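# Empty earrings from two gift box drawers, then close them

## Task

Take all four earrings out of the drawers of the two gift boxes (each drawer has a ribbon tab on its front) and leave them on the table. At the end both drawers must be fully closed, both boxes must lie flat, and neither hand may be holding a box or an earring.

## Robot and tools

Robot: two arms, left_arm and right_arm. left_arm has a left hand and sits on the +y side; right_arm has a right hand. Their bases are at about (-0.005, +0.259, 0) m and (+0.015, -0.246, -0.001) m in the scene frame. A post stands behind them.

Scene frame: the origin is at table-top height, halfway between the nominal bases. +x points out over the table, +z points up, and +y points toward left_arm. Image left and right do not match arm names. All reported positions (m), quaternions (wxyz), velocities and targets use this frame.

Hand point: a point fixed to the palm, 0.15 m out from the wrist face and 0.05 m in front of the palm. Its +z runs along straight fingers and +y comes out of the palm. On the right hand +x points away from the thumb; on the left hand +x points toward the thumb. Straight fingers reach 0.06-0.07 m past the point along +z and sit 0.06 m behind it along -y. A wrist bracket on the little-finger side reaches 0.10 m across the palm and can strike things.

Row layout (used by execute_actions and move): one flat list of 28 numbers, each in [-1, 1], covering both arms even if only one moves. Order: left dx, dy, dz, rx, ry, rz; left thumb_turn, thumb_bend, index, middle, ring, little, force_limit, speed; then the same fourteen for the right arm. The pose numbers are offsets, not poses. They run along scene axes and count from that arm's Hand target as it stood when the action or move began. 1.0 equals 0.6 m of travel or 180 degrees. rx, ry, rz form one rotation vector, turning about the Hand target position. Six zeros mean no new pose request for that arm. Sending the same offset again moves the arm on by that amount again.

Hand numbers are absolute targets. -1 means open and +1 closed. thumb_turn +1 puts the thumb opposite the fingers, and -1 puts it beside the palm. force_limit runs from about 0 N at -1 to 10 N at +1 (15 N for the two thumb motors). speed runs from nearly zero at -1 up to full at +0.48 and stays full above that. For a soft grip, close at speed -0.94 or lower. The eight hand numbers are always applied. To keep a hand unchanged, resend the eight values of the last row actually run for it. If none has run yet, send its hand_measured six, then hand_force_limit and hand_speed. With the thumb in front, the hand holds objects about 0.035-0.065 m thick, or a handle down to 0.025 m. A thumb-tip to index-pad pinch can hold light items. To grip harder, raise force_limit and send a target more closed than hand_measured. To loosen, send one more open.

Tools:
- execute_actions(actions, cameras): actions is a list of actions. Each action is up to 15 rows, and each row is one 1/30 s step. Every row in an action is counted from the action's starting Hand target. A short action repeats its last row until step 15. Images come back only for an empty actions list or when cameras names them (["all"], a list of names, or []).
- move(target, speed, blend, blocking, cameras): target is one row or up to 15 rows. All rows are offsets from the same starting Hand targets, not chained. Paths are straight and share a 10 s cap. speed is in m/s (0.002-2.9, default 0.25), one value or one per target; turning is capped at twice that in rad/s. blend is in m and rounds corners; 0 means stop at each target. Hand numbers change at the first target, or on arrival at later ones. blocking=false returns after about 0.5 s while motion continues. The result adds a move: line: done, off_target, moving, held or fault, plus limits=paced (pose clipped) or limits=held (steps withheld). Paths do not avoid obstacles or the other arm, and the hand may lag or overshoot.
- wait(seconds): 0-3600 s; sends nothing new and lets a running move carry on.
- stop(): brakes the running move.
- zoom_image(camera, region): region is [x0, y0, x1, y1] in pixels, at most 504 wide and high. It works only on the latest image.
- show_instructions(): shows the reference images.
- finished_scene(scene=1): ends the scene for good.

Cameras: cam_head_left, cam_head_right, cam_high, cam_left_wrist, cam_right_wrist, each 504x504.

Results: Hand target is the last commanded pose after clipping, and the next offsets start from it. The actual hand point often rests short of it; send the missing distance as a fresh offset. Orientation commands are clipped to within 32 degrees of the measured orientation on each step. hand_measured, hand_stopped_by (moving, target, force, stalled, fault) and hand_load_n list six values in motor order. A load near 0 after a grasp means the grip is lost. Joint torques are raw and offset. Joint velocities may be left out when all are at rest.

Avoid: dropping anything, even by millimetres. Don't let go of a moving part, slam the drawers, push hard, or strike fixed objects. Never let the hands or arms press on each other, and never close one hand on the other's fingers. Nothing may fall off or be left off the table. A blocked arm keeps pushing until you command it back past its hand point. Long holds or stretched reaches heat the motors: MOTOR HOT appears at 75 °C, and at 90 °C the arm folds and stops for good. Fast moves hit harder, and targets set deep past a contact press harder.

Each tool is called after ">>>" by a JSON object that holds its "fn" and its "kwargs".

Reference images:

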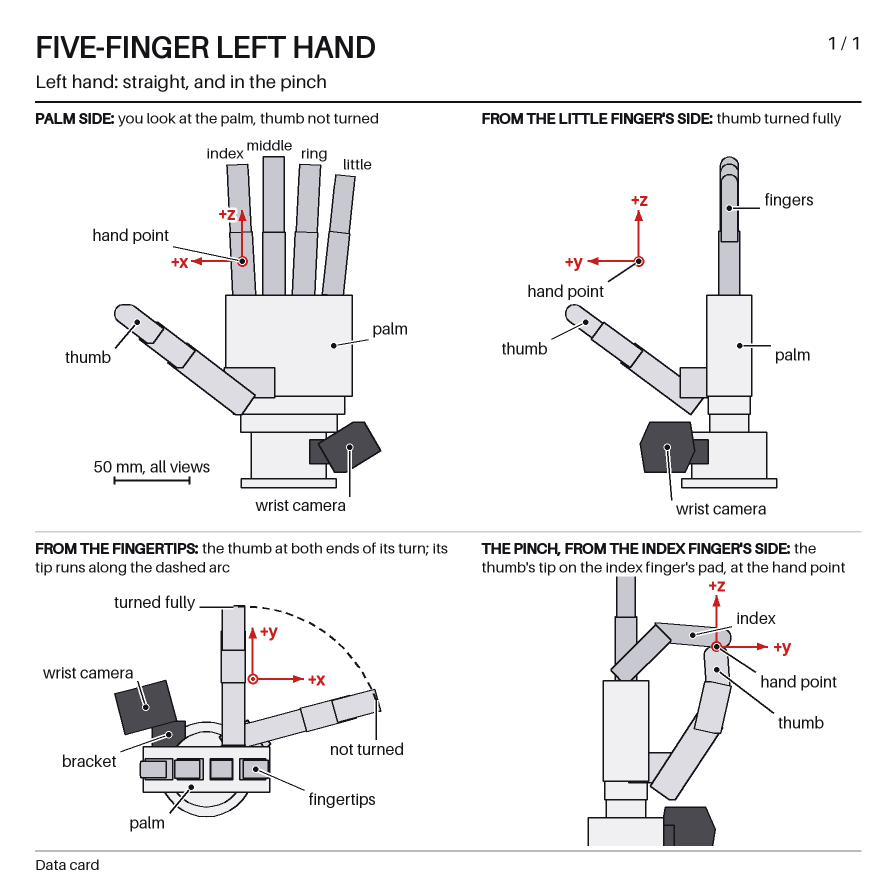

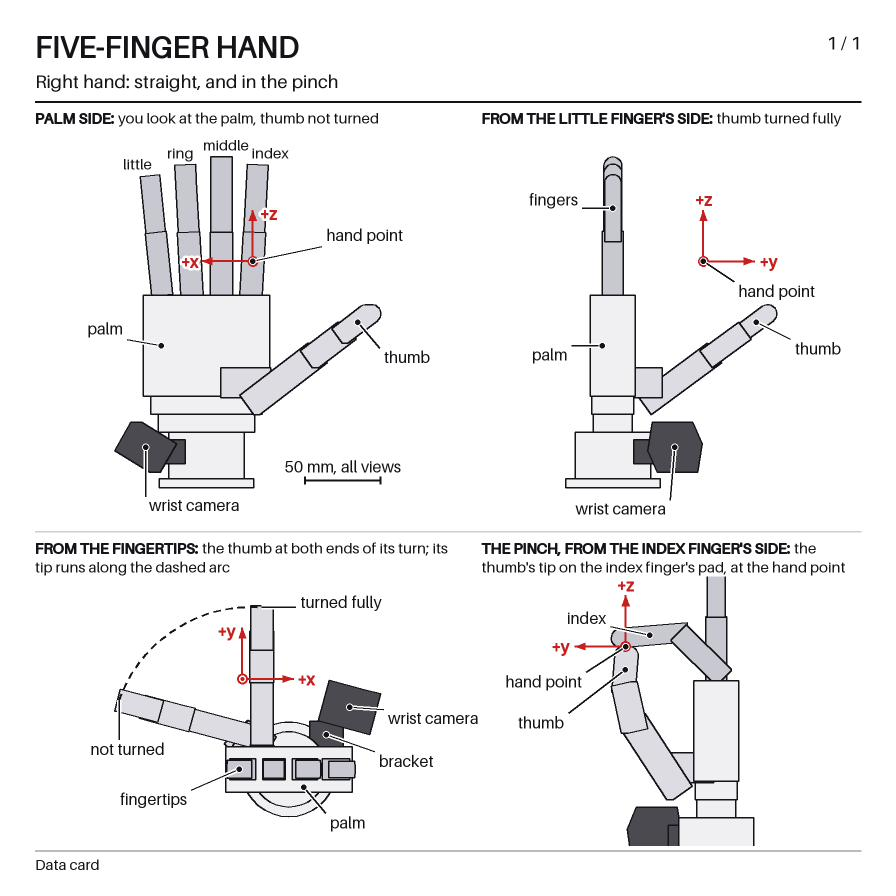

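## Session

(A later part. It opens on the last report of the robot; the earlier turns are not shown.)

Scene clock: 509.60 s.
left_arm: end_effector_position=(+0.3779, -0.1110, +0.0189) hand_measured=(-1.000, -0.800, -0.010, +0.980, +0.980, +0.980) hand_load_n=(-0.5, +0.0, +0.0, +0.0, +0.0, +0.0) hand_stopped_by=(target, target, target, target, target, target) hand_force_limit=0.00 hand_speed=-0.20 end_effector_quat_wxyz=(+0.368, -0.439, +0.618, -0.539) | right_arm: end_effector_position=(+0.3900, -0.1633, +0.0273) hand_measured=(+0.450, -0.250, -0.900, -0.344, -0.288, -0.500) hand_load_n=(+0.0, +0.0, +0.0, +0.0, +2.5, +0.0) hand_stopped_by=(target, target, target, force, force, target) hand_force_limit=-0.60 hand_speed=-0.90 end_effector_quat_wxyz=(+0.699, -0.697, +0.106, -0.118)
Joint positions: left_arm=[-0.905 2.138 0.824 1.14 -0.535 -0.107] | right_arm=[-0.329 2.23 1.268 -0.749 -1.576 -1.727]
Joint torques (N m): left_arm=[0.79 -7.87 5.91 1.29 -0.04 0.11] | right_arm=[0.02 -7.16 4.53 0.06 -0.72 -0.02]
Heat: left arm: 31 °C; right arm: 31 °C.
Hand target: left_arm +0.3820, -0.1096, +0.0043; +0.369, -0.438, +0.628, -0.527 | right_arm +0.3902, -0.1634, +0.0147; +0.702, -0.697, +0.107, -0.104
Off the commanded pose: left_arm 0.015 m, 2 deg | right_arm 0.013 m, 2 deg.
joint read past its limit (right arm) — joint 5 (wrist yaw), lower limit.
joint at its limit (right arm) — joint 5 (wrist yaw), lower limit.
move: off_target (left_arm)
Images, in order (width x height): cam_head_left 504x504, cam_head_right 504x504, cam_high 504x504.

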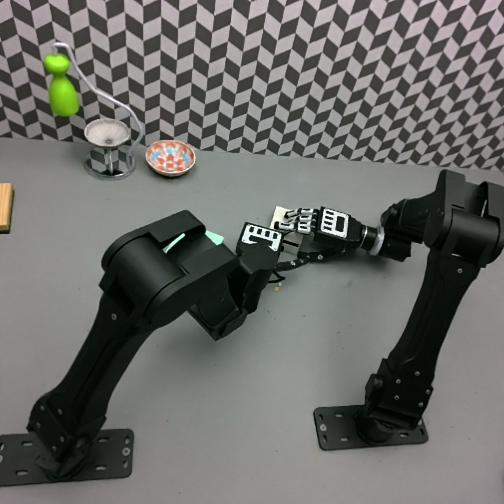

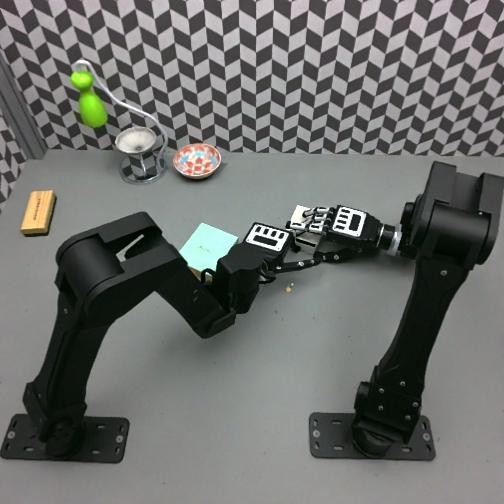

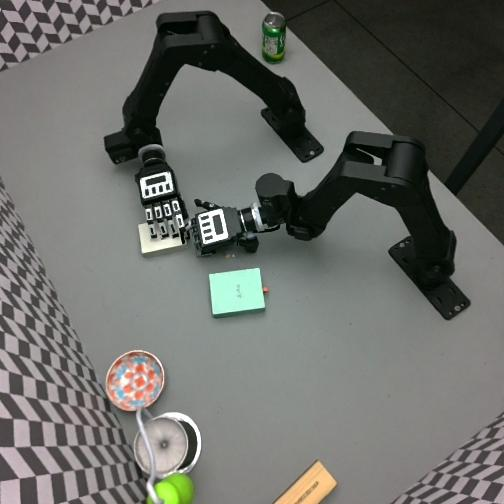

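>>> {"fn": "move", "kwargs": {"target": [[0,0,0,0,0,0,-1,-0.1,-0.01,0.98,0.98,0.98,0.0,-0.4,0,0,0,0,0,0,0.45,-0.25,-0.9,-0.2,-0.2,-0.5,-0.6,-0.9],[0.012,-0.0045,-0.012,0,0,0,-1,-0.1,-0.01,0.98,0.98,0.98,0.0,-0.4,0,0,0,0,0,0,0.45,-0.25,-0.9,-0.2,-0.2,-0.5,-0.6,-0.9]], "speed": 0.03, "cameras": ["cam_high","cam_head_left","cam_head_right"]}}

>>> {"fn": "zoom_image", "kwargs": {"camera": "cam_high", "region": [130, 160, 250, 280]}}

>>> {"fn": "zoom_image", "kwargs": {"camera": "cam_head_right", "region": [230, 180, 350, 300]}}

Scene clock: 513.97 s.
left_arm: end_effector_position=(+0.3849, -0.1128, +0.0078) hand_measured=(-1.000, -0.100, -0.010, +0.980, +0.980, +0.980) hand_load_n=(+0.0, +0.0, -0.5, +0.0, +0.0, +0.0) hand_stopped_by=(target, target, target, target, target, target) hand_force_limit=0.00 hand_speed=-0.40 end_effector_quat_wxyz=(+0.368, -0.439, +0.622, -0.534) | right_arm: end_effector_position=(+0.3900, -0.1633, +0.0273) hand_measured=(+0.450, -0.250, -0.900, -0.344, -0.288, -0.500) hand_load_n=(+0.0, +0.0, +0.0, +0.0, +2.5, +0.0) hand_stopped_by=(target, target, target, force, force, target) hand_force_limit=-0.60 hand_speed=-0.90 end_effector_quat_wxyz=(+0.699, -0.697, +0.106, -0.118)
Joint positions: left_arm=[-0.894 2.183 0.857 1.139 -0.525 -0.105] | right_arm=[-0.329 2.23 1.268 -0.749 -1.576 -1.727]
Joint torques (N m): left_arm=[0.76 -8.5 5.76 1.4 -0.05 0.11] | right_arm=[0.03 -7.15 4.55 0.07 -0.72 -0.02]
Heat: left arm: 32 °C; right arm: 31 °C.
Hand target: left_arm +0.3893, -0.1121, -0.0030; +0.369, -0.439, +0.628, -0.527 | right_arm +0.3902, -0.1634, +0.0147; +0.702, -0.697, +0.107, -0.104
Off the commanded pose: left_arm 0.012 m, 1 deg | right_arm 0.013 m, 2 deg.
joint read past its limit (right arm) — joint 5 (wrist yaw), lower limit.
joint at its limit (right arm) — joint 5 (wrist yaw), lower limit.
move: off_target (left_arm)
Images, in order (width x height): cam_head_left 504x504, cam_head_right 504x504, cam_high 504x504.

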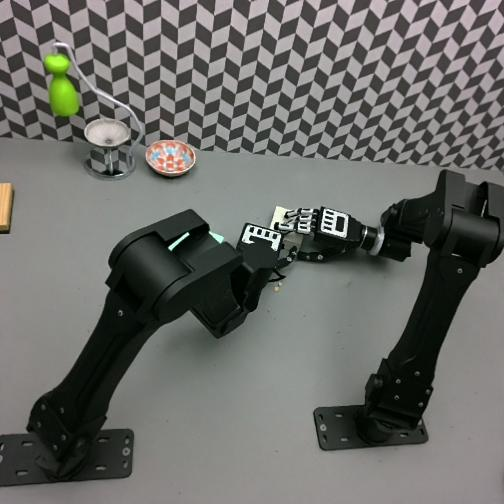

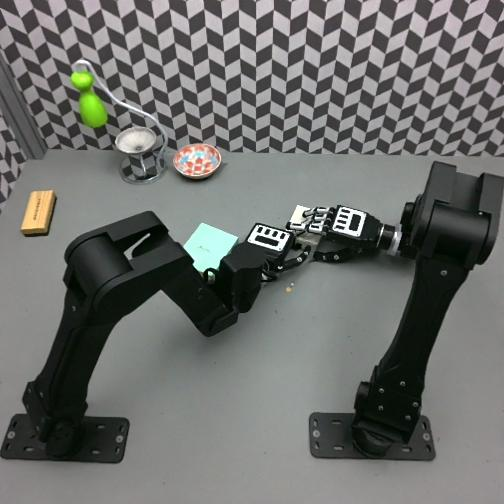

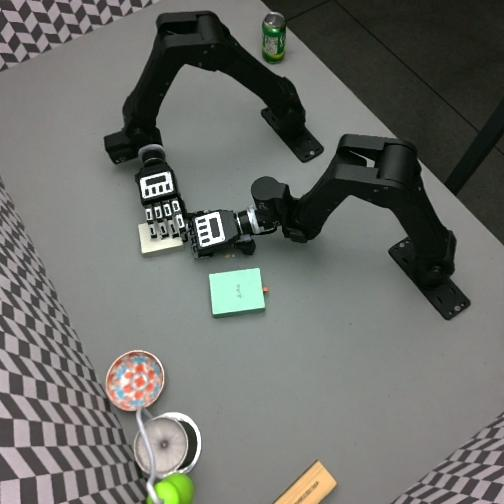

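Scaled by 4.200 from the camera's image (finer frame: 720x720).

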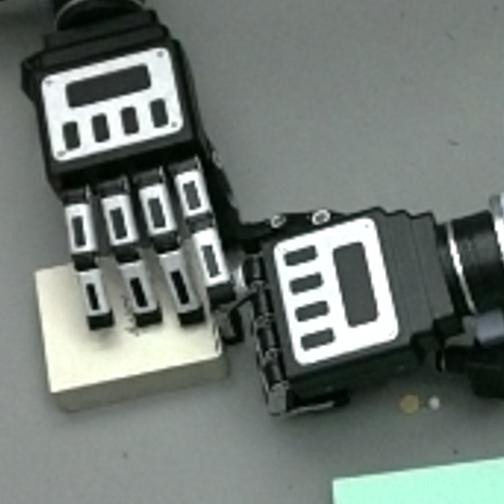

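Scaled by 4.200 from the camera's image (finer frame: 720x720).

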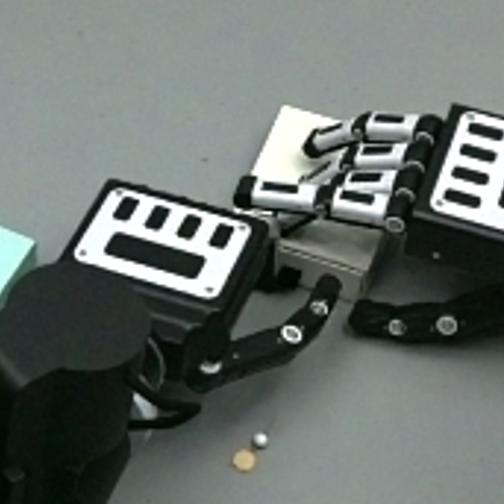

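>>> {"fn": "move", "kwargs": {"target": [0.0125,-0.0045,0.007,0,0,0,-1,-0.1,-0.01,0.98,0.98,0.98,0.0,-0.4,0,0,0,0,0,0,0.45,-0.25,-0.9,-0.2,-0.2,-0.5,-0.6,-0.9], "speed": 0.02, "cameras": ["cam_high","cam_head_left","cam_head_right"]}}

>>> {"fn": "zoom_image", "kwargs": {"camera": "cam_high", "region": [130, 160, 250, 280]}}

>>> {"fn": "zoom_image", "kwargs": {"camera": "cam_head_right", "region": [270, 200, 350, 280]}}

Scene clock: 516.07 s.
left_arm: end_effector_position=(+0.3886, -0.1165, +0.0084) hand_measured=(-1.000, -0.100, -0.010, +0.980, +0.980, +0.980) hand_load_n=(+0.0, +0.0, +0.0, +0.0, +0.0, +0.0) hand_stopped_by=(target, target, target, target, target, target) hand_force_limit=0.00 hand_speed=-0.40 end_effector_quat_wxyz=(+0.365, -0.436, +0.628, -0.531) | right_arm: end_effector_position=(+0.3910, -0.1636, +0.0272) hand_measured=(+0.450, -0.250, -0.900, -0.344, -0.288, -0.500) hand_load_n=(+0.0, +0.0, +0.5, +0.5, +2.0, +0.0) hand_stopped_by=(target, target, target, force, force, target) hand_force_limit=-0.60 hand_speed=-0.90 end_effector_quat_wxyz=(+0.699, -0.698, +0.103, -0.120)
Joint positions: left_arm=[-0.887 2.183 0.882 1.105 -0.508 -0.101] | right_arm=[-0.329 2.23 1.269 -0.744 -1.576 -1.727]
Joint torques (N m): left_arm=[1.14 -8.8 6.41 1.44 -0.1 0.1] | right_arm=[0.03 -7.16 4.44 0.05 -0.73 0.01]
Heat: left arm: 32 °C; right arm: 31 °C.
Hand target: left_arm +0.3968, -0.1149, +0.0014; +0.369, -0.439, +0.628, -0.527 | right_arm +0.3902, -0.1634, +0.0147; +0.702, -0.697, +0.107, -0.104
Off the commanded pose: left_arm 0.011 m, 1 deg | right_arm 0.013 m, 2 deg.
joint read past its limit (right arm) — joint 5 (wrist yaw), lower limit.
joint at its limit (right arm) — joint 5 (wrist yaw), lower limit.
move: off_target (left_arm)
Images, in order (width x height): cam_head_left 504x504, cam_head_right 504x504, cam_high 504x504.

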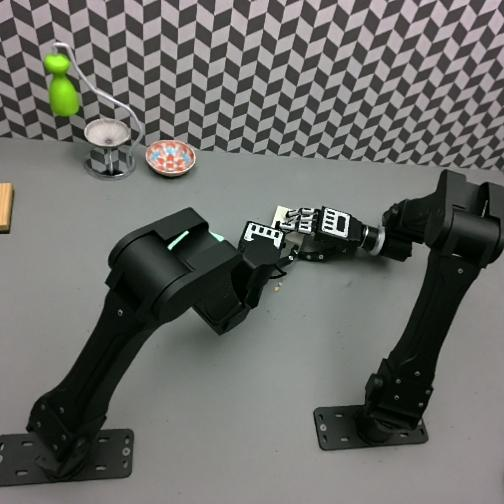

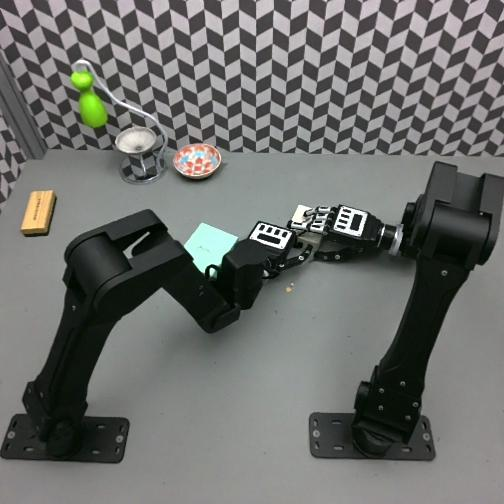

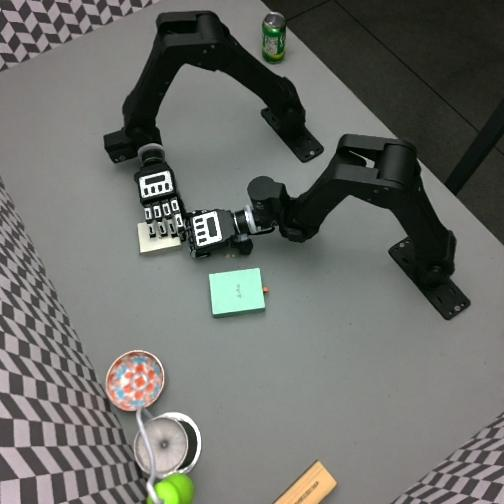

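Scaled by 4.200 from the camera's image (finer frame: 720x720).

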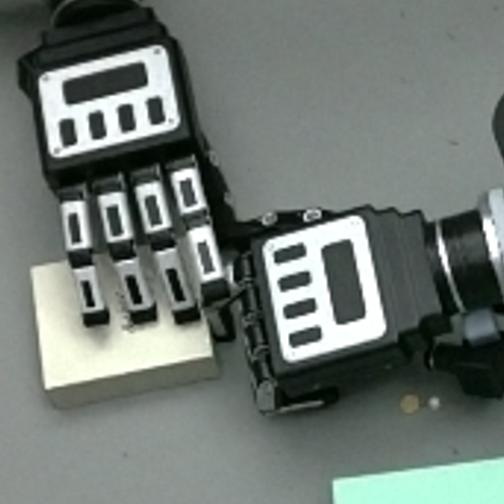

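Scaled by 6.300 from the camera's image (finer frame: 720x720).

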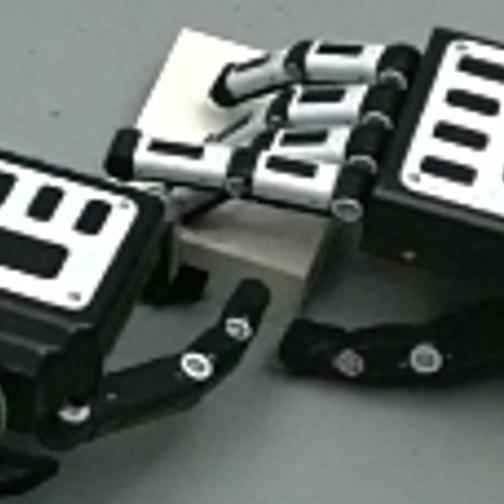

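>>> {"fn": "move", "kwargs": {"target": [[-0.045,0.0165,0.01,0,0,0,-1,-0.1,-0.01,0.98,0.98,0.98,0.0,-0.4,0,0,0,0,0,0,0.45,-0.25,-0.9,-0.2,-0.2,-0.5,-0.6,-0.9],[-0.045,0.0165,0.12,0,0,0,-1,-0.1,-0.01,0.98,0.98,0.98,0.0,-0.4,0,0,0,0,0,0,0.45,-0.25,-0.9,-0.2,-0.2,-0.5,-0.6,-0.9],[-0.17,0.12,0.15,0,0,0,-1,-0.1,-0.01,0.98,0.98,0.98,0.0,-0.4,0,0,0,0,0,0,0.45,-0.25,-0.9,-0.2,-0.2,-0.5,-0.6,-0.9]], "speed": 0.08, "cameras": ["cam_high","cam_head_left","cam_head_right","cam_left_wrist"]}}

>>> {"fn": "zoom_image", "kwargs": {"camera": "cam_high", "region": [130, 160, 250, 280]}}

>>> {"fn": "zoom_image", "kwargs": {"camera": "cam_head_right", "region": [270, 200, 350, 280]}}

Scene clock: 521.63 s.
left_arm: end_effector_position=(+0.3008, -0.0471, +0.0952) hand_measured=(-1.000, -0.100, -0.010, +0.980, +0.980, +0.980) hand_load_n=(+0.0, -0.5, +0.0, +0.0, +0.0, +0.0) hand_stopped_by=(target, target, target, target, target, target) hand_force_limit=0.00 hand_speed=-0.40 end_effector_quat_wxyz=(+0.371, -0.437, +0.624, -0.531) | right_arm: end_effector_position=(+0.3911, -0.1637, +0.0274) hand_measured=(+0.450, -0.250, -0.900, -0.344, -0.288, -0.500) hand_load_n=(+0.0, +0.0, +0.0, +0.0, +1.5, +0.0) hand_stopped_by=(target, target, target, force, force, target) hand_force_limit=-0.60 hand_speed=-0.90 end_effector_quat_wxyz=(+0.699, -0.698, +0.104, -0.120)
Joint positions: left_arm=[-0.988 1.542 0.495 0.848 -0.619 -0.119] | right_arm=[-0.329 2.23 1.27 -0.744 -1.576 -1.726]
Joint torques (N m): left_arm=[-0.72 -7.77 3.75 1.25 -0.19 -0.05] | right_arm=[0.02 -7.2 4.37 0.05 -0.73 -0.01]
Heat: left arm: 32 °C; right arm: 31 °C.
Hand target: left_arm +0.2948, -0.0429, +0.0914; +0.369, -0.439, +0.628, -0.527 | right_arm +0.3903, -0.1634, +0.0147; +0.702, -0.697, +0.107, -0.104
Off the commanded pose: left_arm 0.008 m, 1 deg | right_arm 0.013 m, 2 deg.
joint read past its limit (right arm) — joint 5 (wrist yaw), lower limit.
joint sent to its limit (right arm) — joint 5 (wrist yaw), lower limit. The joint targets still meet the commanded pose.
move: done
cam_left_wrist: T_world_to_cam=[[0.01619, -0.35865, 0.93333, -0.11102], [-0.76332, -0.60735, -0.22015, 0.2312], [0.64582, -0.70887, -0.2836, -0.08536]] pos_world=[0.2334, 0.04009, 0.1303]
Images, in order (width x height): cam_head_left 504x504, cam_head_right 504x504, cam_high 504x504, cam_left_wrist 504x504.

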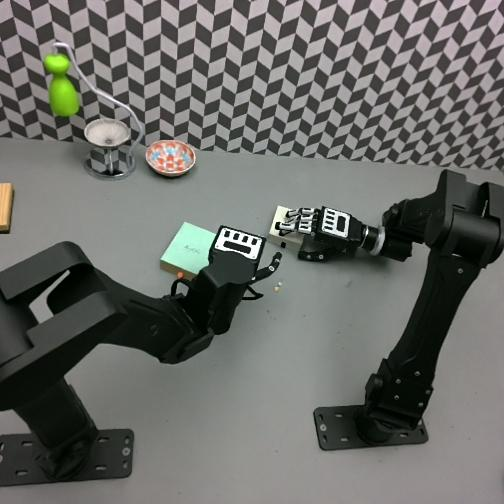

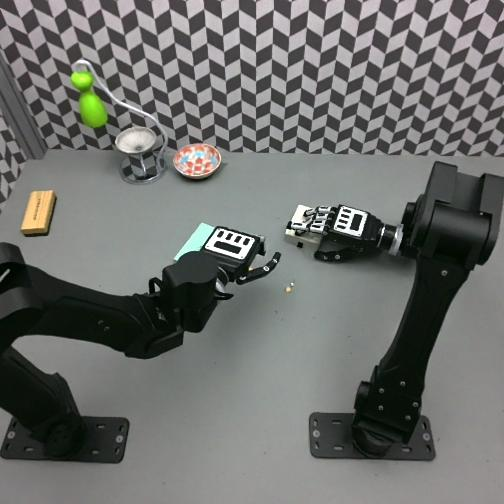

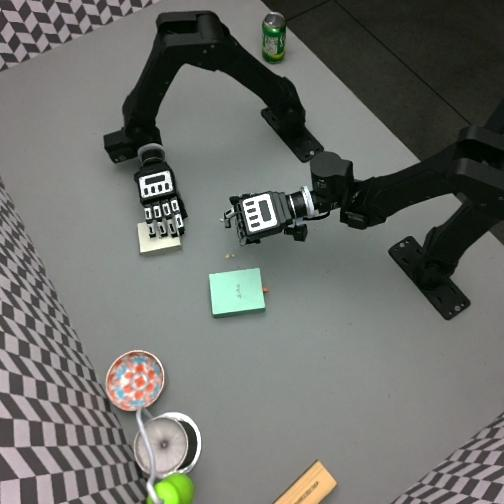

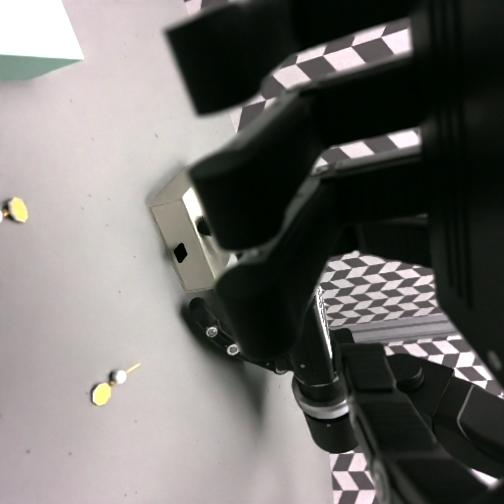

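Scaled by 4.200 from the camera's image (finer frame: 720x720).

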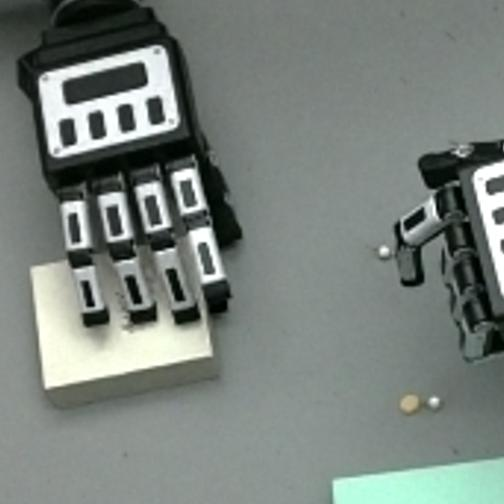

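Scaled by 6.300 from the camera's image (finer frame: 720x720).

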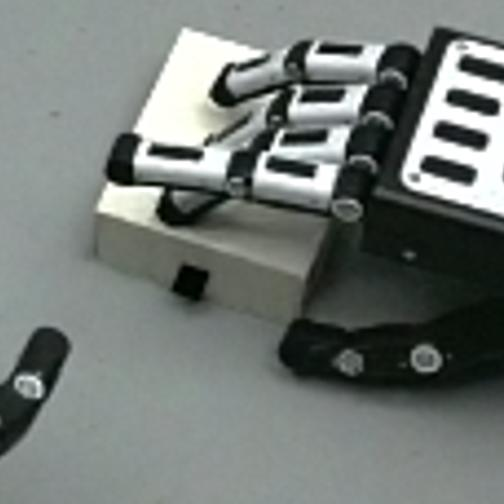

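>>> {"fn": "zoom_image", "kwargs": {"camera": "cam_left_wrist", "region": [120, 150, 240, 300]}}

>>> {"fn": "zoom_image", "kwargs": {"camera": "cam_head_left", "region": [260, 190, 320, 250]}}

Scaled by 3.360 from the camera's image (finer frame: 720x720).

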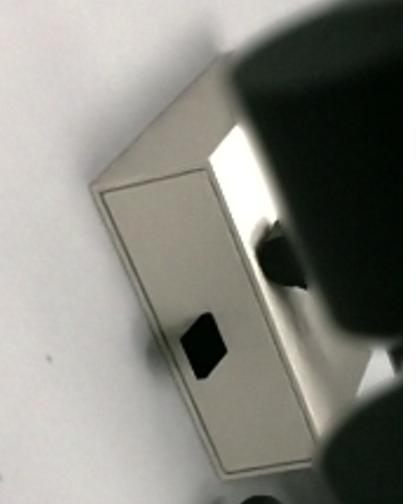

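Scaled by 8.400 from the camera's image (finer frame: 720x720).

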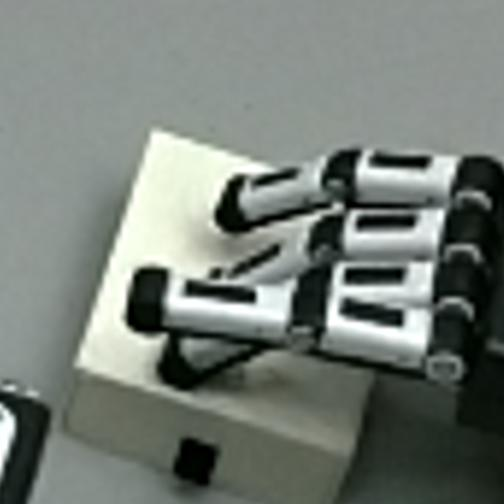

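>>> {"fn": "move", "kwargs": {"target": [[0,0,0,0,0,0,-1,-0.1,-0.01,0.98,0.98,0.98,0.0,-0.4,0,0,0,0,0,0,0.45,-0.25,-0.9,-0.8,-0.8,-0.8,-0.6,-0.5],[0,0,0,0,0,0,-1,-0.1,-0.01,0.98,0.98,0.98,0.0,-0.4,0,0,0.14,0,0,0,0.45,-0.25,-0.9,-0.8,-0.8,-0.8,-0.6,-0.5],[0,0,0,0,0,0,-1,-0.1,-0.01,0.98,0.98,0.98,0.0,-0.4,-0.10,0.0,0.2,0,0,0,0.45,-0.25,-0.9,-0.8,-0.8,-0.8,-0.6,-0.5]], "speed": 0.1, "cameras": ["cam_high","cam_head_left","cam_head_right"]}}

>>> {"fn": "zoom_image", "kwargs": {"camera": "cam_high", "region": [120, 180, 280, 340]}}

>>> {"fn": "zoom_image", "kwargs": {"camera": "cam_head_right", "region": [160, 180, 340, 360]}}

Scene clock: 552.97 s.
left_arm: end_effector_position=(+0.3007, -0.0470, +0.0950) hand_measured=(-1.000, -0.100, -0.010, +0.980, +0.980, +0.980) hand_load_n=(+0.0, +0.0, +0.0, +0.0, +0.0, +0.0) hand_stopped_by=(target, target, target, target, target, target) hand_force_limit=0.00 hand_speed=-0.40 end_effector_quat_wxyz=(+0.371, -0.437, +0.624, -0.531) | right_arm: end_effector_position=(+0.3359, -0.1613, +0.1324) hand_measured=(+0.450, -0.250, -0.900, -0.800, -0.800, -0.800) hand_load_n=(+0.0, +0.0, +0.0, +0.0, +0.0, +0.0) hand_stopped_by=(target, target, target, target, target, target) hand_force_limit=-0.60 hand_speed=-0.50 end_effector_quat_wxyz=(+0.694, -0.697, +0.133, -0.125)
Joint positions: left_arm=[-0.988 1.542 0.495 0.847 -0.619 -0.119] | right_arm=[-0.381 1.785 1.099 -0.928 -1.565 -1.603]
Joint torques (N m): left_arm=[-0.72 -7.82 3.75 1.25 -0.2 -0.05] | right_arm=[-0.95 -9.99 3.3 -0.03 -0.68 -0.14]
Heat: left arm: 33 °C; right arm: 31 °C.
Hand target: left_arm +0.2948, -0.0429, +0.0914; +0.369, -0.438, +0.628, -0.527 | right_arm +0.3304, -0.1635, +0.1347; +0.702, -0.697, +0.107, -0.104
Off the commanded pose: left_arm 0.008 m, 1 deg | right_arm 0.006 m, 4 deg.
move: off_target (right_arm)
Images, in order (width x height): cam_head_left 504x504, cam_head_right 504x504, cam_high 504x504.

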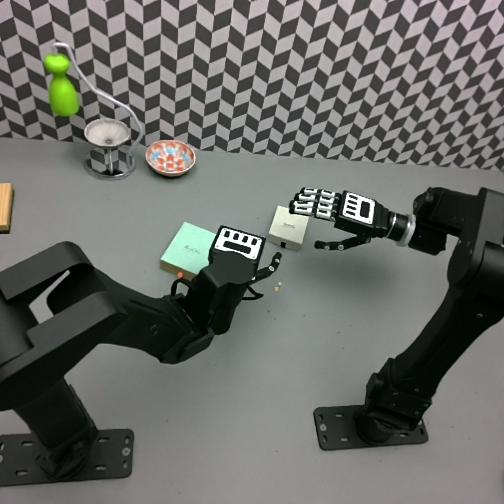

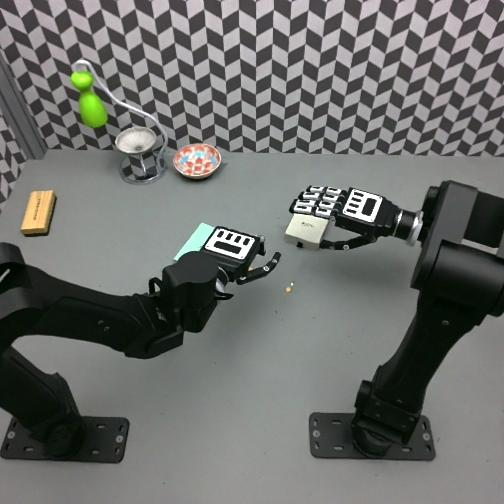

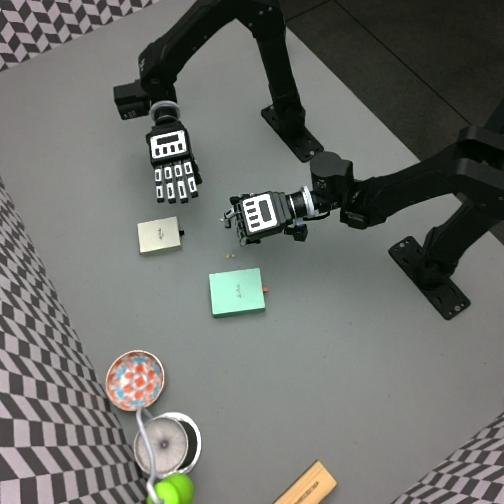

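Scaled by 3.150 from the camera's image (finer frame: 720x720).

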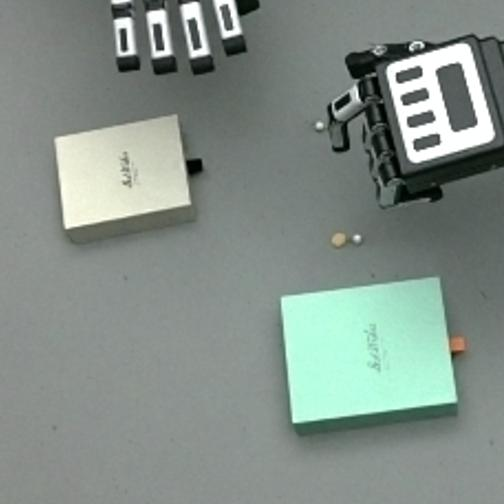

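Scaled by 2.800 from the camera's image (finer frame: 720x720).

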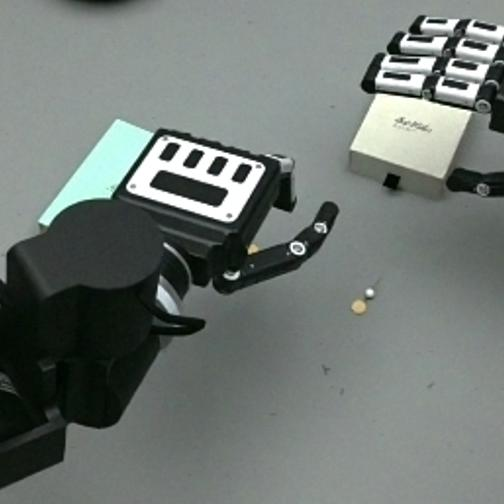

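>>> {"fn": "move", "kwargs": {"target": [[0.0087,0.105,0.2143,0,0,0,-1,-0.1,-0.01,0.98,0.98,0.98,0.0,-0.4,0,0,0,0,0,0,0.45,-0.25,-0.9,-0.8,-0.8,-0.8,-0.6,-0.5],[0.142,0.3048,0.181,0.1489,0.1366,-0.2953,0.4,0.5,-0.6,-0.6,-0.9,-0.9,0.0,0.0,0,0,0,0,0,0,0.45,-0.25,-0.9,-0.8,-0.8,-0.8,-0.6,-0.5]], "speed": 0.2, "cameras": ["cam_high","cam_head_left","cam_head_right","cam_left_wrist"]}}

Scene clock: 571.50 s.
left_arm: end_effector_position=(+0.3764, +0.1391, +0.2066) hand_measured=(+0.400, +0.500, -0.600, -0.600, -0.900, -0.900) hand_load_n=(+0.0, +0.0, +0.0, +0.0, +0.0, +0.0) hand_stopped_by=(target, target, target, target, target, target) hand_force_limit=0.00 hand_speed=0.00 end_effector_quat_wxyz=(+0.058, -0.119, +0.914, -0.384) | right_arm: end_effector_position=(+0.3358, -0.1613, +0.1324) hand_measured=(+0.450, -0.250, -0.900, -0.800, -0.800, -0.800) hand_load_n=(+0.0, +0.0, +0.0, +0.0, +0.0, +0.0) hand_stopped_by=(target, target, target, target, target, target) hand_force_limit=-0.60 hand_speed=-0.50 end_effector_quat_wxyz=(+0.694, -0.697, +0.133, -0.125)
Joint positions: left_arm=[-0.061 1.99 2.139 -1.399 0.744 1.133] | right_arm=[-0.381 1.785 1.099 -0.929 -1.565 -1.604]
Joint torques (N m): left_arm=[-0.01 -8.24 7.27 0.41 0.37 0.11] | right_arm=[-0.88 -9.92 3.29 -0.04 -0.69 -0.09]
Heat: left arm: 32 °C; right arm: 31 °C.
Hand target: left_arm +0.3800, +0.1400, +0.1999; +0.050, -0.120, +0.916, -0.380 | right_arm +0.3308, -0.1627, +0.1345; +0.690, -0.699, +0.136, -0.130 (not the last commanded pose)
Off the commanded pose: left_arm 0.008 m, 1 deg | right_arm 0.006 m, 4 deg.
move: done
cam_left_wrist: T_world_to_cam=[[-0.16154, -0.71546, 0.67972, 0.0195], [-0.94665, 0.30696, 0.09813, 0.30257], [-0.27886, -0.6276, -0.72688, 0.45765]] pos_world=[0.4172, 0.2083, 0.28971]
Images, in order (width x height): cam_head_left 504x504, cam_head_right 504x504, cam_high 504x504, cam_left_wrist 504x504.

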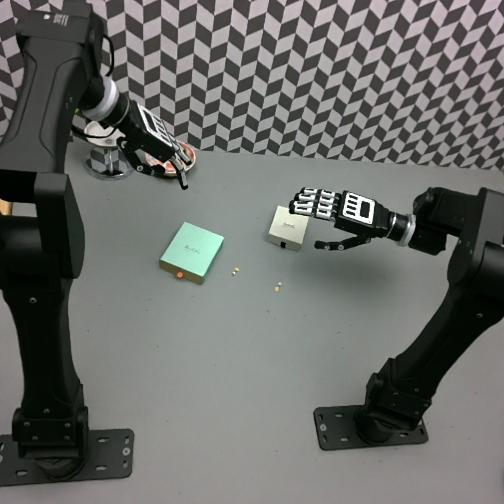

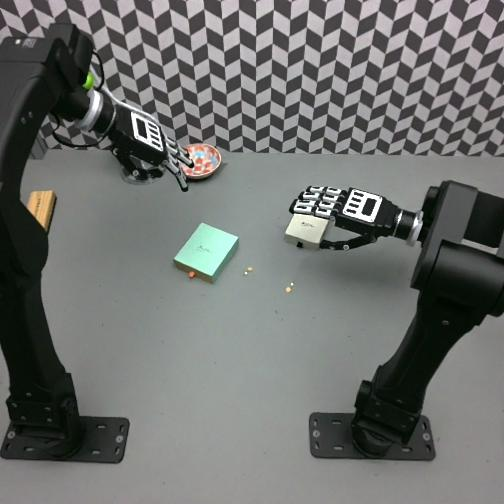

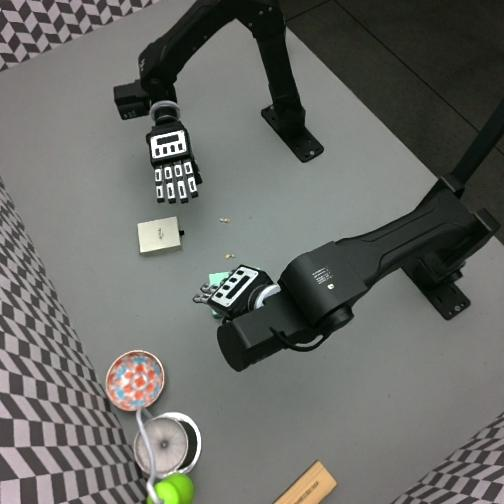

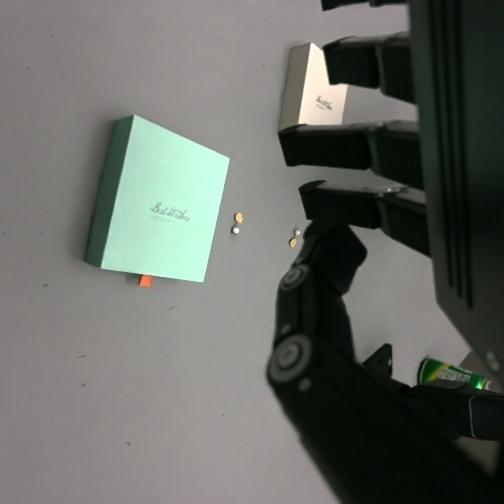

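>>> {"fn": "move", "kwargs": {"target": [[0.033,-0.05,-0.225,0,0,0,0.4,0.5,-0.6,-0.6,-0.9,-0.9,0.0,0.0,0,0,0,0,0,0,0.45,-0.25,-0.9,-0.8,-0.8,-0.8,-0.6,-0.5]], "speed": 0.12, "cameras": ["cam_high","cam_left_wrist"]}}

>>> {"fn": "move", "kwargs": {"target": [[0,0,0,0,0,0,0.4,0.5,-0.6,-0.6,-0.9,-0.9,0.0,0.0,-0.035,0.25,-0.015,-0.0942,-0.1139,-0.0388,0.45,-0.1,-0.2,-1,-0.7,-0.6,-0.5,-0.5],[0,0,0,0,0,0,0.4,0.5,-0.6,-0.6,-0.9,-0.9,0.0,0.0,-0.035,0.40,-0.05,-0.0942,-0.1139,-0.0388,0.45,-0.1,-0.2,-1,-0.7,-0.6,-0.5,-0.5]], "speed": 0.12, "cameras": ["cam_high","cam_head_left","cam_head_right","cam_right_wrist"]}}

Scene clock: 575.53 s.
left_arm: end_effector_position=(+0.4041, +0.1120, +0.0828) hand_measured=(+0.400, +0.500, -0.600, -0.600, -0.900, -0.900) hand_load_n=(+0.0, +0.0, +0.0, +0.0, +0.0, +0.0) hand_stopped_by=(target, target, target, target, target, target) hand_force_limit=0.00 hand_speed=0.00 end_effector_quat_wxyz=(+0.068, -0.113, +0.913, -0.386) | right_arm: end_effector_position=(+0.3358, -0.1613, +0.1324) hand_measured=(+0.450, -0.250, -0.900, -0.800, -0.800, -0.800) hand_load_n=(+0.0, +0.0, +0.0, +0.0, +0.0, +0.0) hand_stopped_by=(target, target, target, target, target, target) hand_force_limit=-0.60 hand_speed=-0.50 end_effector_quat_wxyz=(+0.694, -0.697, +0.133, -0.125)
Joint positions: left_arm=[-0.123 2.005 1.653 -0.824 0.722 1.059] | right_arm=[-0.381 1.785 1.099 -0.929 -1.565 -1.604]
Joint torques (N m): left_arm=[-0.65 -9.33 4.42 0.73 0.34 -0.06] | right_arm=[-0.88 -9.95 3.28 -0.04 -0.69 -0.09]
Heat: left arm: 32 °C; right arm: 31 °C.
Hand target: left_arm +0.3997, +0.1100, +0.0649; +0.050, -0.121, +0.916, -0.380 | right_arm +0.3308, -0.1627, +0.1345; +0.690, -0.699, +0.136, -0.130
Off the commanded pose: left_arm 0.019 m, 2 deg | right_arm 0.006 m, 1 deg.
move: off_target (left_arm)
cam_left_wrist: T_world_to_cam=[[-0.17913, -0.71421, 0.67663, 0.09594], [-0.94774, 0.30983, 0.07614, 0.35129], [-0.26401, -0.62763, -0.73238, 0.35279]] pos_world=[0.44326, 0.1811, 0.16671]

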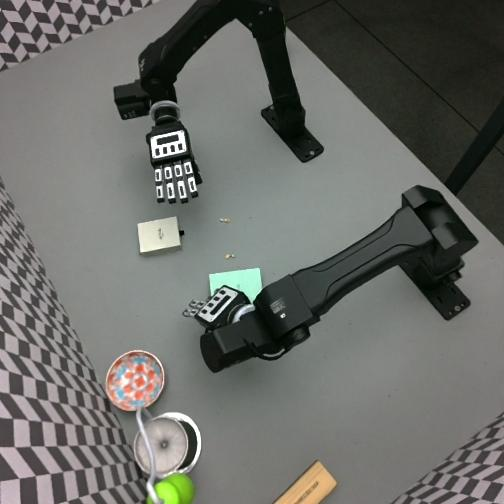

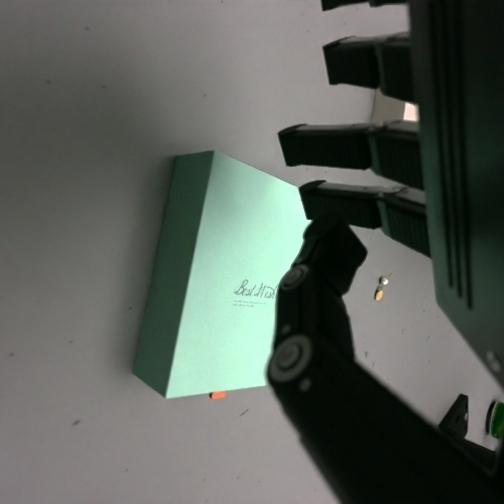

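Scene clock: 581.63 s.
left_arm: end_effector_position=(+0.4043, +0.1120, +0.0828) hand_measured=(+0.400, +0.500, -0.600, -0.600, -0.900, -0.900) hand_load_n=(+0.0, +0.0, +0.0, +0.0, +0.0, +0.0) hand_stopped_by=(target, target, target, target, target, target) hand_force_limit=0.00 hand_speed=0.00 end_effector_quat_wxyz=(+0.068, -0.113, +0.913, -0.386) | right_arm: end_effector_position=(+0.3076, +0.0713, +0.1051) hand_measured=(+0.450, -0.100, -0.200, -1.000, -0.700, -0.600) hand_load_n=(+0.0, +0.0, +0.0, +0.0, +0.0, -0.5) hand_stopped_by=(target, target, target, target, target, target) hand_force_limit=-0.50 hand_speed=-0.50 end_effector_quat_wxyz=(-0.582, +0.749, -0.032, +0.313)
Joint positions: left_arm=[-0.123 2.005 1.653 -0.823 0.722 1.059] | right_arm=[0.653 1.495 0.489 0.871 -0.366 -0.5]
Joint torques (N m): left_arm=[-0.65 -9.26 4.42 0.74 0.34 -0.05] | right_arm=[0.81 -3.6 6.75 1.69 0.06 0.02]
Heat: left arm: 32 °C; right arm: 31 °C.
Hand target: left_arm +0.3998, +0.1101, +0.0648; +0.050, -0.121, +0.916, -0.380 | right_arm +0.3097, +0.0774, +0.1046; -0.584, +0.749, -0.033, +0.312
Off the commanded pose: left_arm 0.019 m, 2 deg | right_arm 0.006 m, 0 deg.
move: done; limits=paced
cam_right_wrist: T_world_to_cam=[[0.55374, -0.42271, -0.71742, -0.06797], [-0.8253, -0.16402, -0.54036, 0.32662], [0.11074, 0.8913, -0.43968, 0.06513]] pos_world=[0.29998, -0.03321, 0.15637]
Images, in order (width x height): cam_head_left 504x504, cam_head_right 504x504, cam_high 504x504, cam_right_wrist 504x504.

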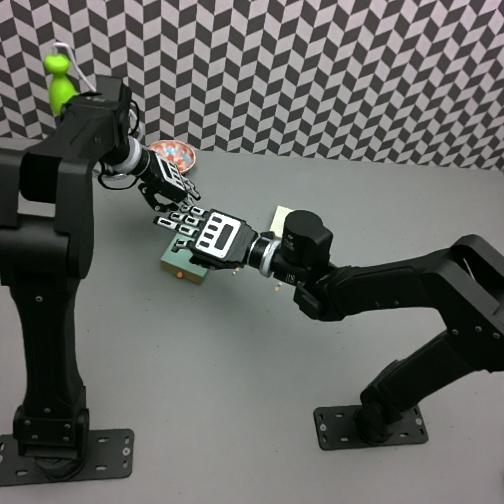

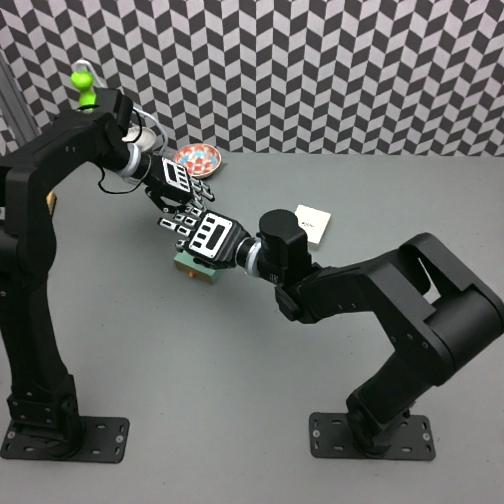

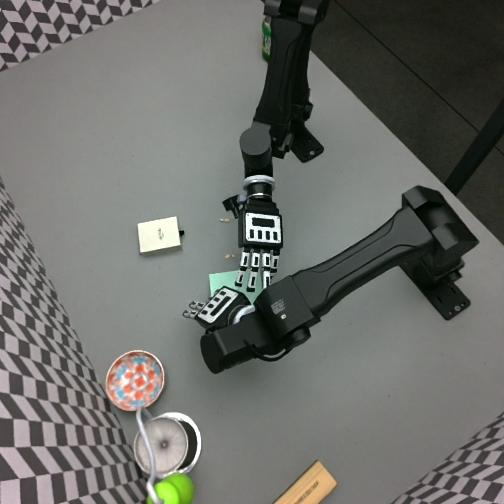

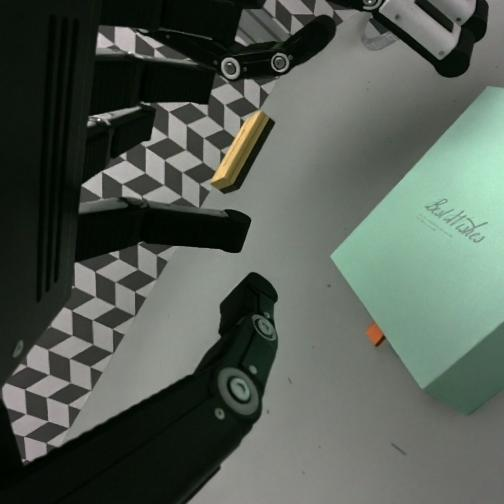

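>>> {"fn": "move", "kwargs": {"target": [[0,0,0,0,0,0,0.4,0.5,-0.6,-0.6,-0.9,-0.9,0.0,0.0,0.0133,0.0183,-0.095,0,0,0,0.45,-0.1,-0.2,-1,-0.8,-0.8,-0.5,-0.5]], "speed": 0.08, "cameras": ["cam_head_left","cam_head_right","cam_right_wrist"]}}

>>> {"fn": "zoom_image", "kwargs": {"camera": "cam_right_wrist", "region": [180, 180, 430, 430]}}

>>> {"fn": "zoom_image", "kwargs": {"camera": "cam_head_right", "region": [140, 180, 290, 330]}}

Scene clock: 587.57 s.
left_arm: end_effector_position=(+0.4043, +0.1120, +0.0828) hand_measured=(+0.400, +0.500, -0.600, -0.600, -0.900, -0.900) hand_load_n=(+0.0, +0.0, -0.5, +0.0, +0.0, +0.0) hand_stopped_by=(target, target, target, target, target, target) hand_force_limit=0.00 hand_speed=0.00 end_effector_quat_wxyz=(+0.068, -0.113, +0.913, -0.386) | right_arm: end_effector_position=(+0.3227, +0.0874, +0.0611) hand_measured=(+0.450, -0.100, -0.200, -1.000, -0.800, -0.800) hand_load_n=(+0.0, +0.0, +0.0, +0.0, +0.0, +0.0) hand_stopped_by=(target, target, target, target, target, target) hand_force_limit=-0.50 hand_speed=-0.50 end_effector_quat_wxyz=(-0.589, +0.740, -0.028, +0.322)
Joint positions: left_arm=[-0.123 2.005 1.653 -0.823 0.722 1.059] | right_arm=[0.665 1.792 0.489 1.199 -0.353 -0.498]
Joint torques (N m): left_arm=[-0.66 -9.25 4.45 0.72 0.33 -0.04] | right_arm=[0.84 -4.62 3.59 1.69 0.05 0.02]
Heat: left arm: 31 °C; right arm: 31 °C.
Hand target: left_arm +0.3998, +0.1101, +0.0648; +0.050, -0.121, +0.916, -0.380 | right_arm +0.3177, +0.0883, +0.0475; -0.584, +0.749, -0.033, +0.312
Off the commanded pose: left_arm 0.019 m, 2 deg | right_arm 0.014 m, 2 deg.
move: off_target (right_arm)
cam_right_wrist: T_world_to_cam=[[0.57001, -0.41007, -0.71199, -0.10779], [-0.81261, -0.15321, -0.56232, 0.31421], [0.1215, 0.89909, -0.42056, 0.02451]] pos_world=[0.31379, -0.0181, 0.11025]

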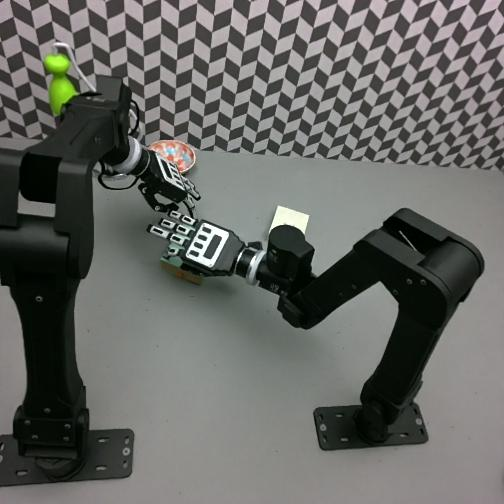

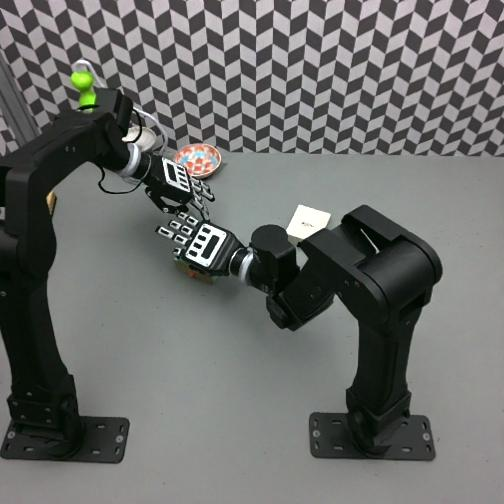

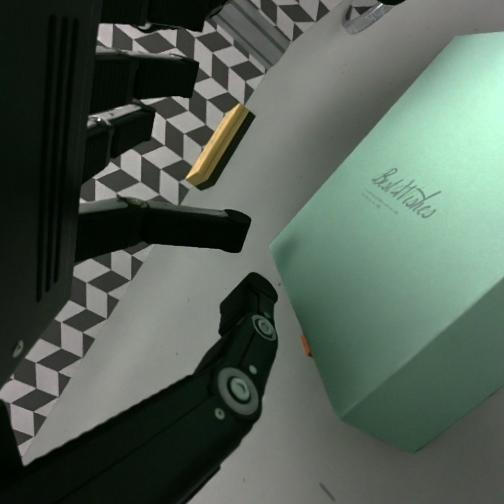

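Scaled by 2.016 from the camera's image (finer frame: 720x720).

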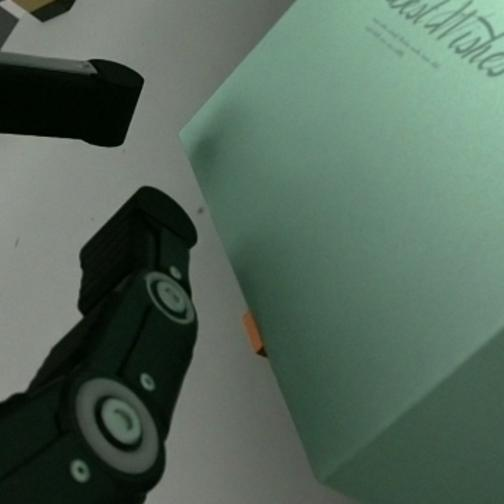

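Scaled by 3.360 from the camera's image (finer frame: 720x720).

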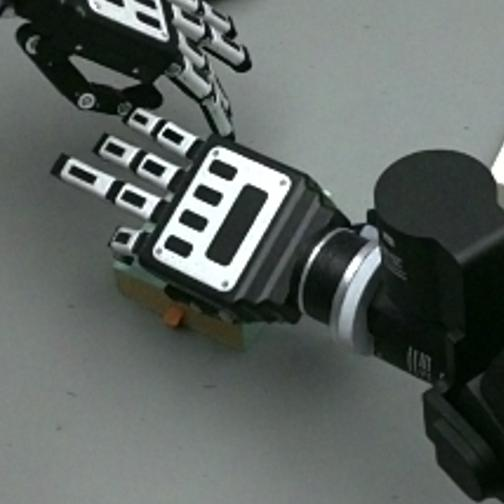

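>>> {"fn": "move", "kwargs": {"target": [[0,0,0,0,0,0,0.4,0.5,-0.6,-0.6,-0.9,-0.9,0.0,0.0,-0.0233,-0.01,-0.02,0,0,0,0.45,-0.1,-0.2,-1,-0.8,-0.8,-0.5,-0.5]], "speed": 0.06}}

Scene clock: 590.30 s.
left_arm: end_effector_position=(+0.4043, +0.1120, +0.0828) hand_measured=(+0.400, +0.500, -0.600, -0.600, -0.900, -0.900) hand_load_n=(+0.0, +0.0, +0.0, +0.0, +0.0, +0.0) hand_stopped_by=(target, target, target, target, target, target) hand_force_limit=0.00 hand_speed=0.00 end_effector_quat_wxyz=(+0.068, -0.113, +0.913, -0.386) | right_arm: end_effector_position=(+0.3115, +0.0842, +0.0524) hand_measured=(+0.450, -0.100, -0.200, -1.000, -0.800, -0.800) hand_load_n=(+0.0, +0.0, +0.0, +0.0, -0.5, +0.0) hand_stopped_by=(target, target, target, target, target, target) hand_force_limit=-0.50 hand_speed=-0.50 end_effector_quat_wxyz=(-0.592, +0.737, -0.027, +0.324)
Joint positions: left_arm=[-0.123 2.005 1.653 -0.823 0.722 1.059] | right_arm=[0.682 1.822 0.434 1.294 -0.337 -0.496]
Joint torques (N m): left_arm=[-0.64 -9.26 4.42 0.73 0.32 -0.04] | right_arm=[0.81 -4.51 2.39 1.74 0.06 0.02]
Heat: left arm: 32 °C; right arm: 31 °C.
Hand target: left_arm +0.3998, +0.1101, +0.0648; +0.050, -0.121, +0.916, -0.380 | right_arm +0.3037, +0.0824, +0.0355; -0.584, +0.749, -0.033, +0.311
Off the commanded pose: left_arm 0.019 m, 2 deg | right_arm 0.019 m, 2 deg.
move: off_target (right_arm)


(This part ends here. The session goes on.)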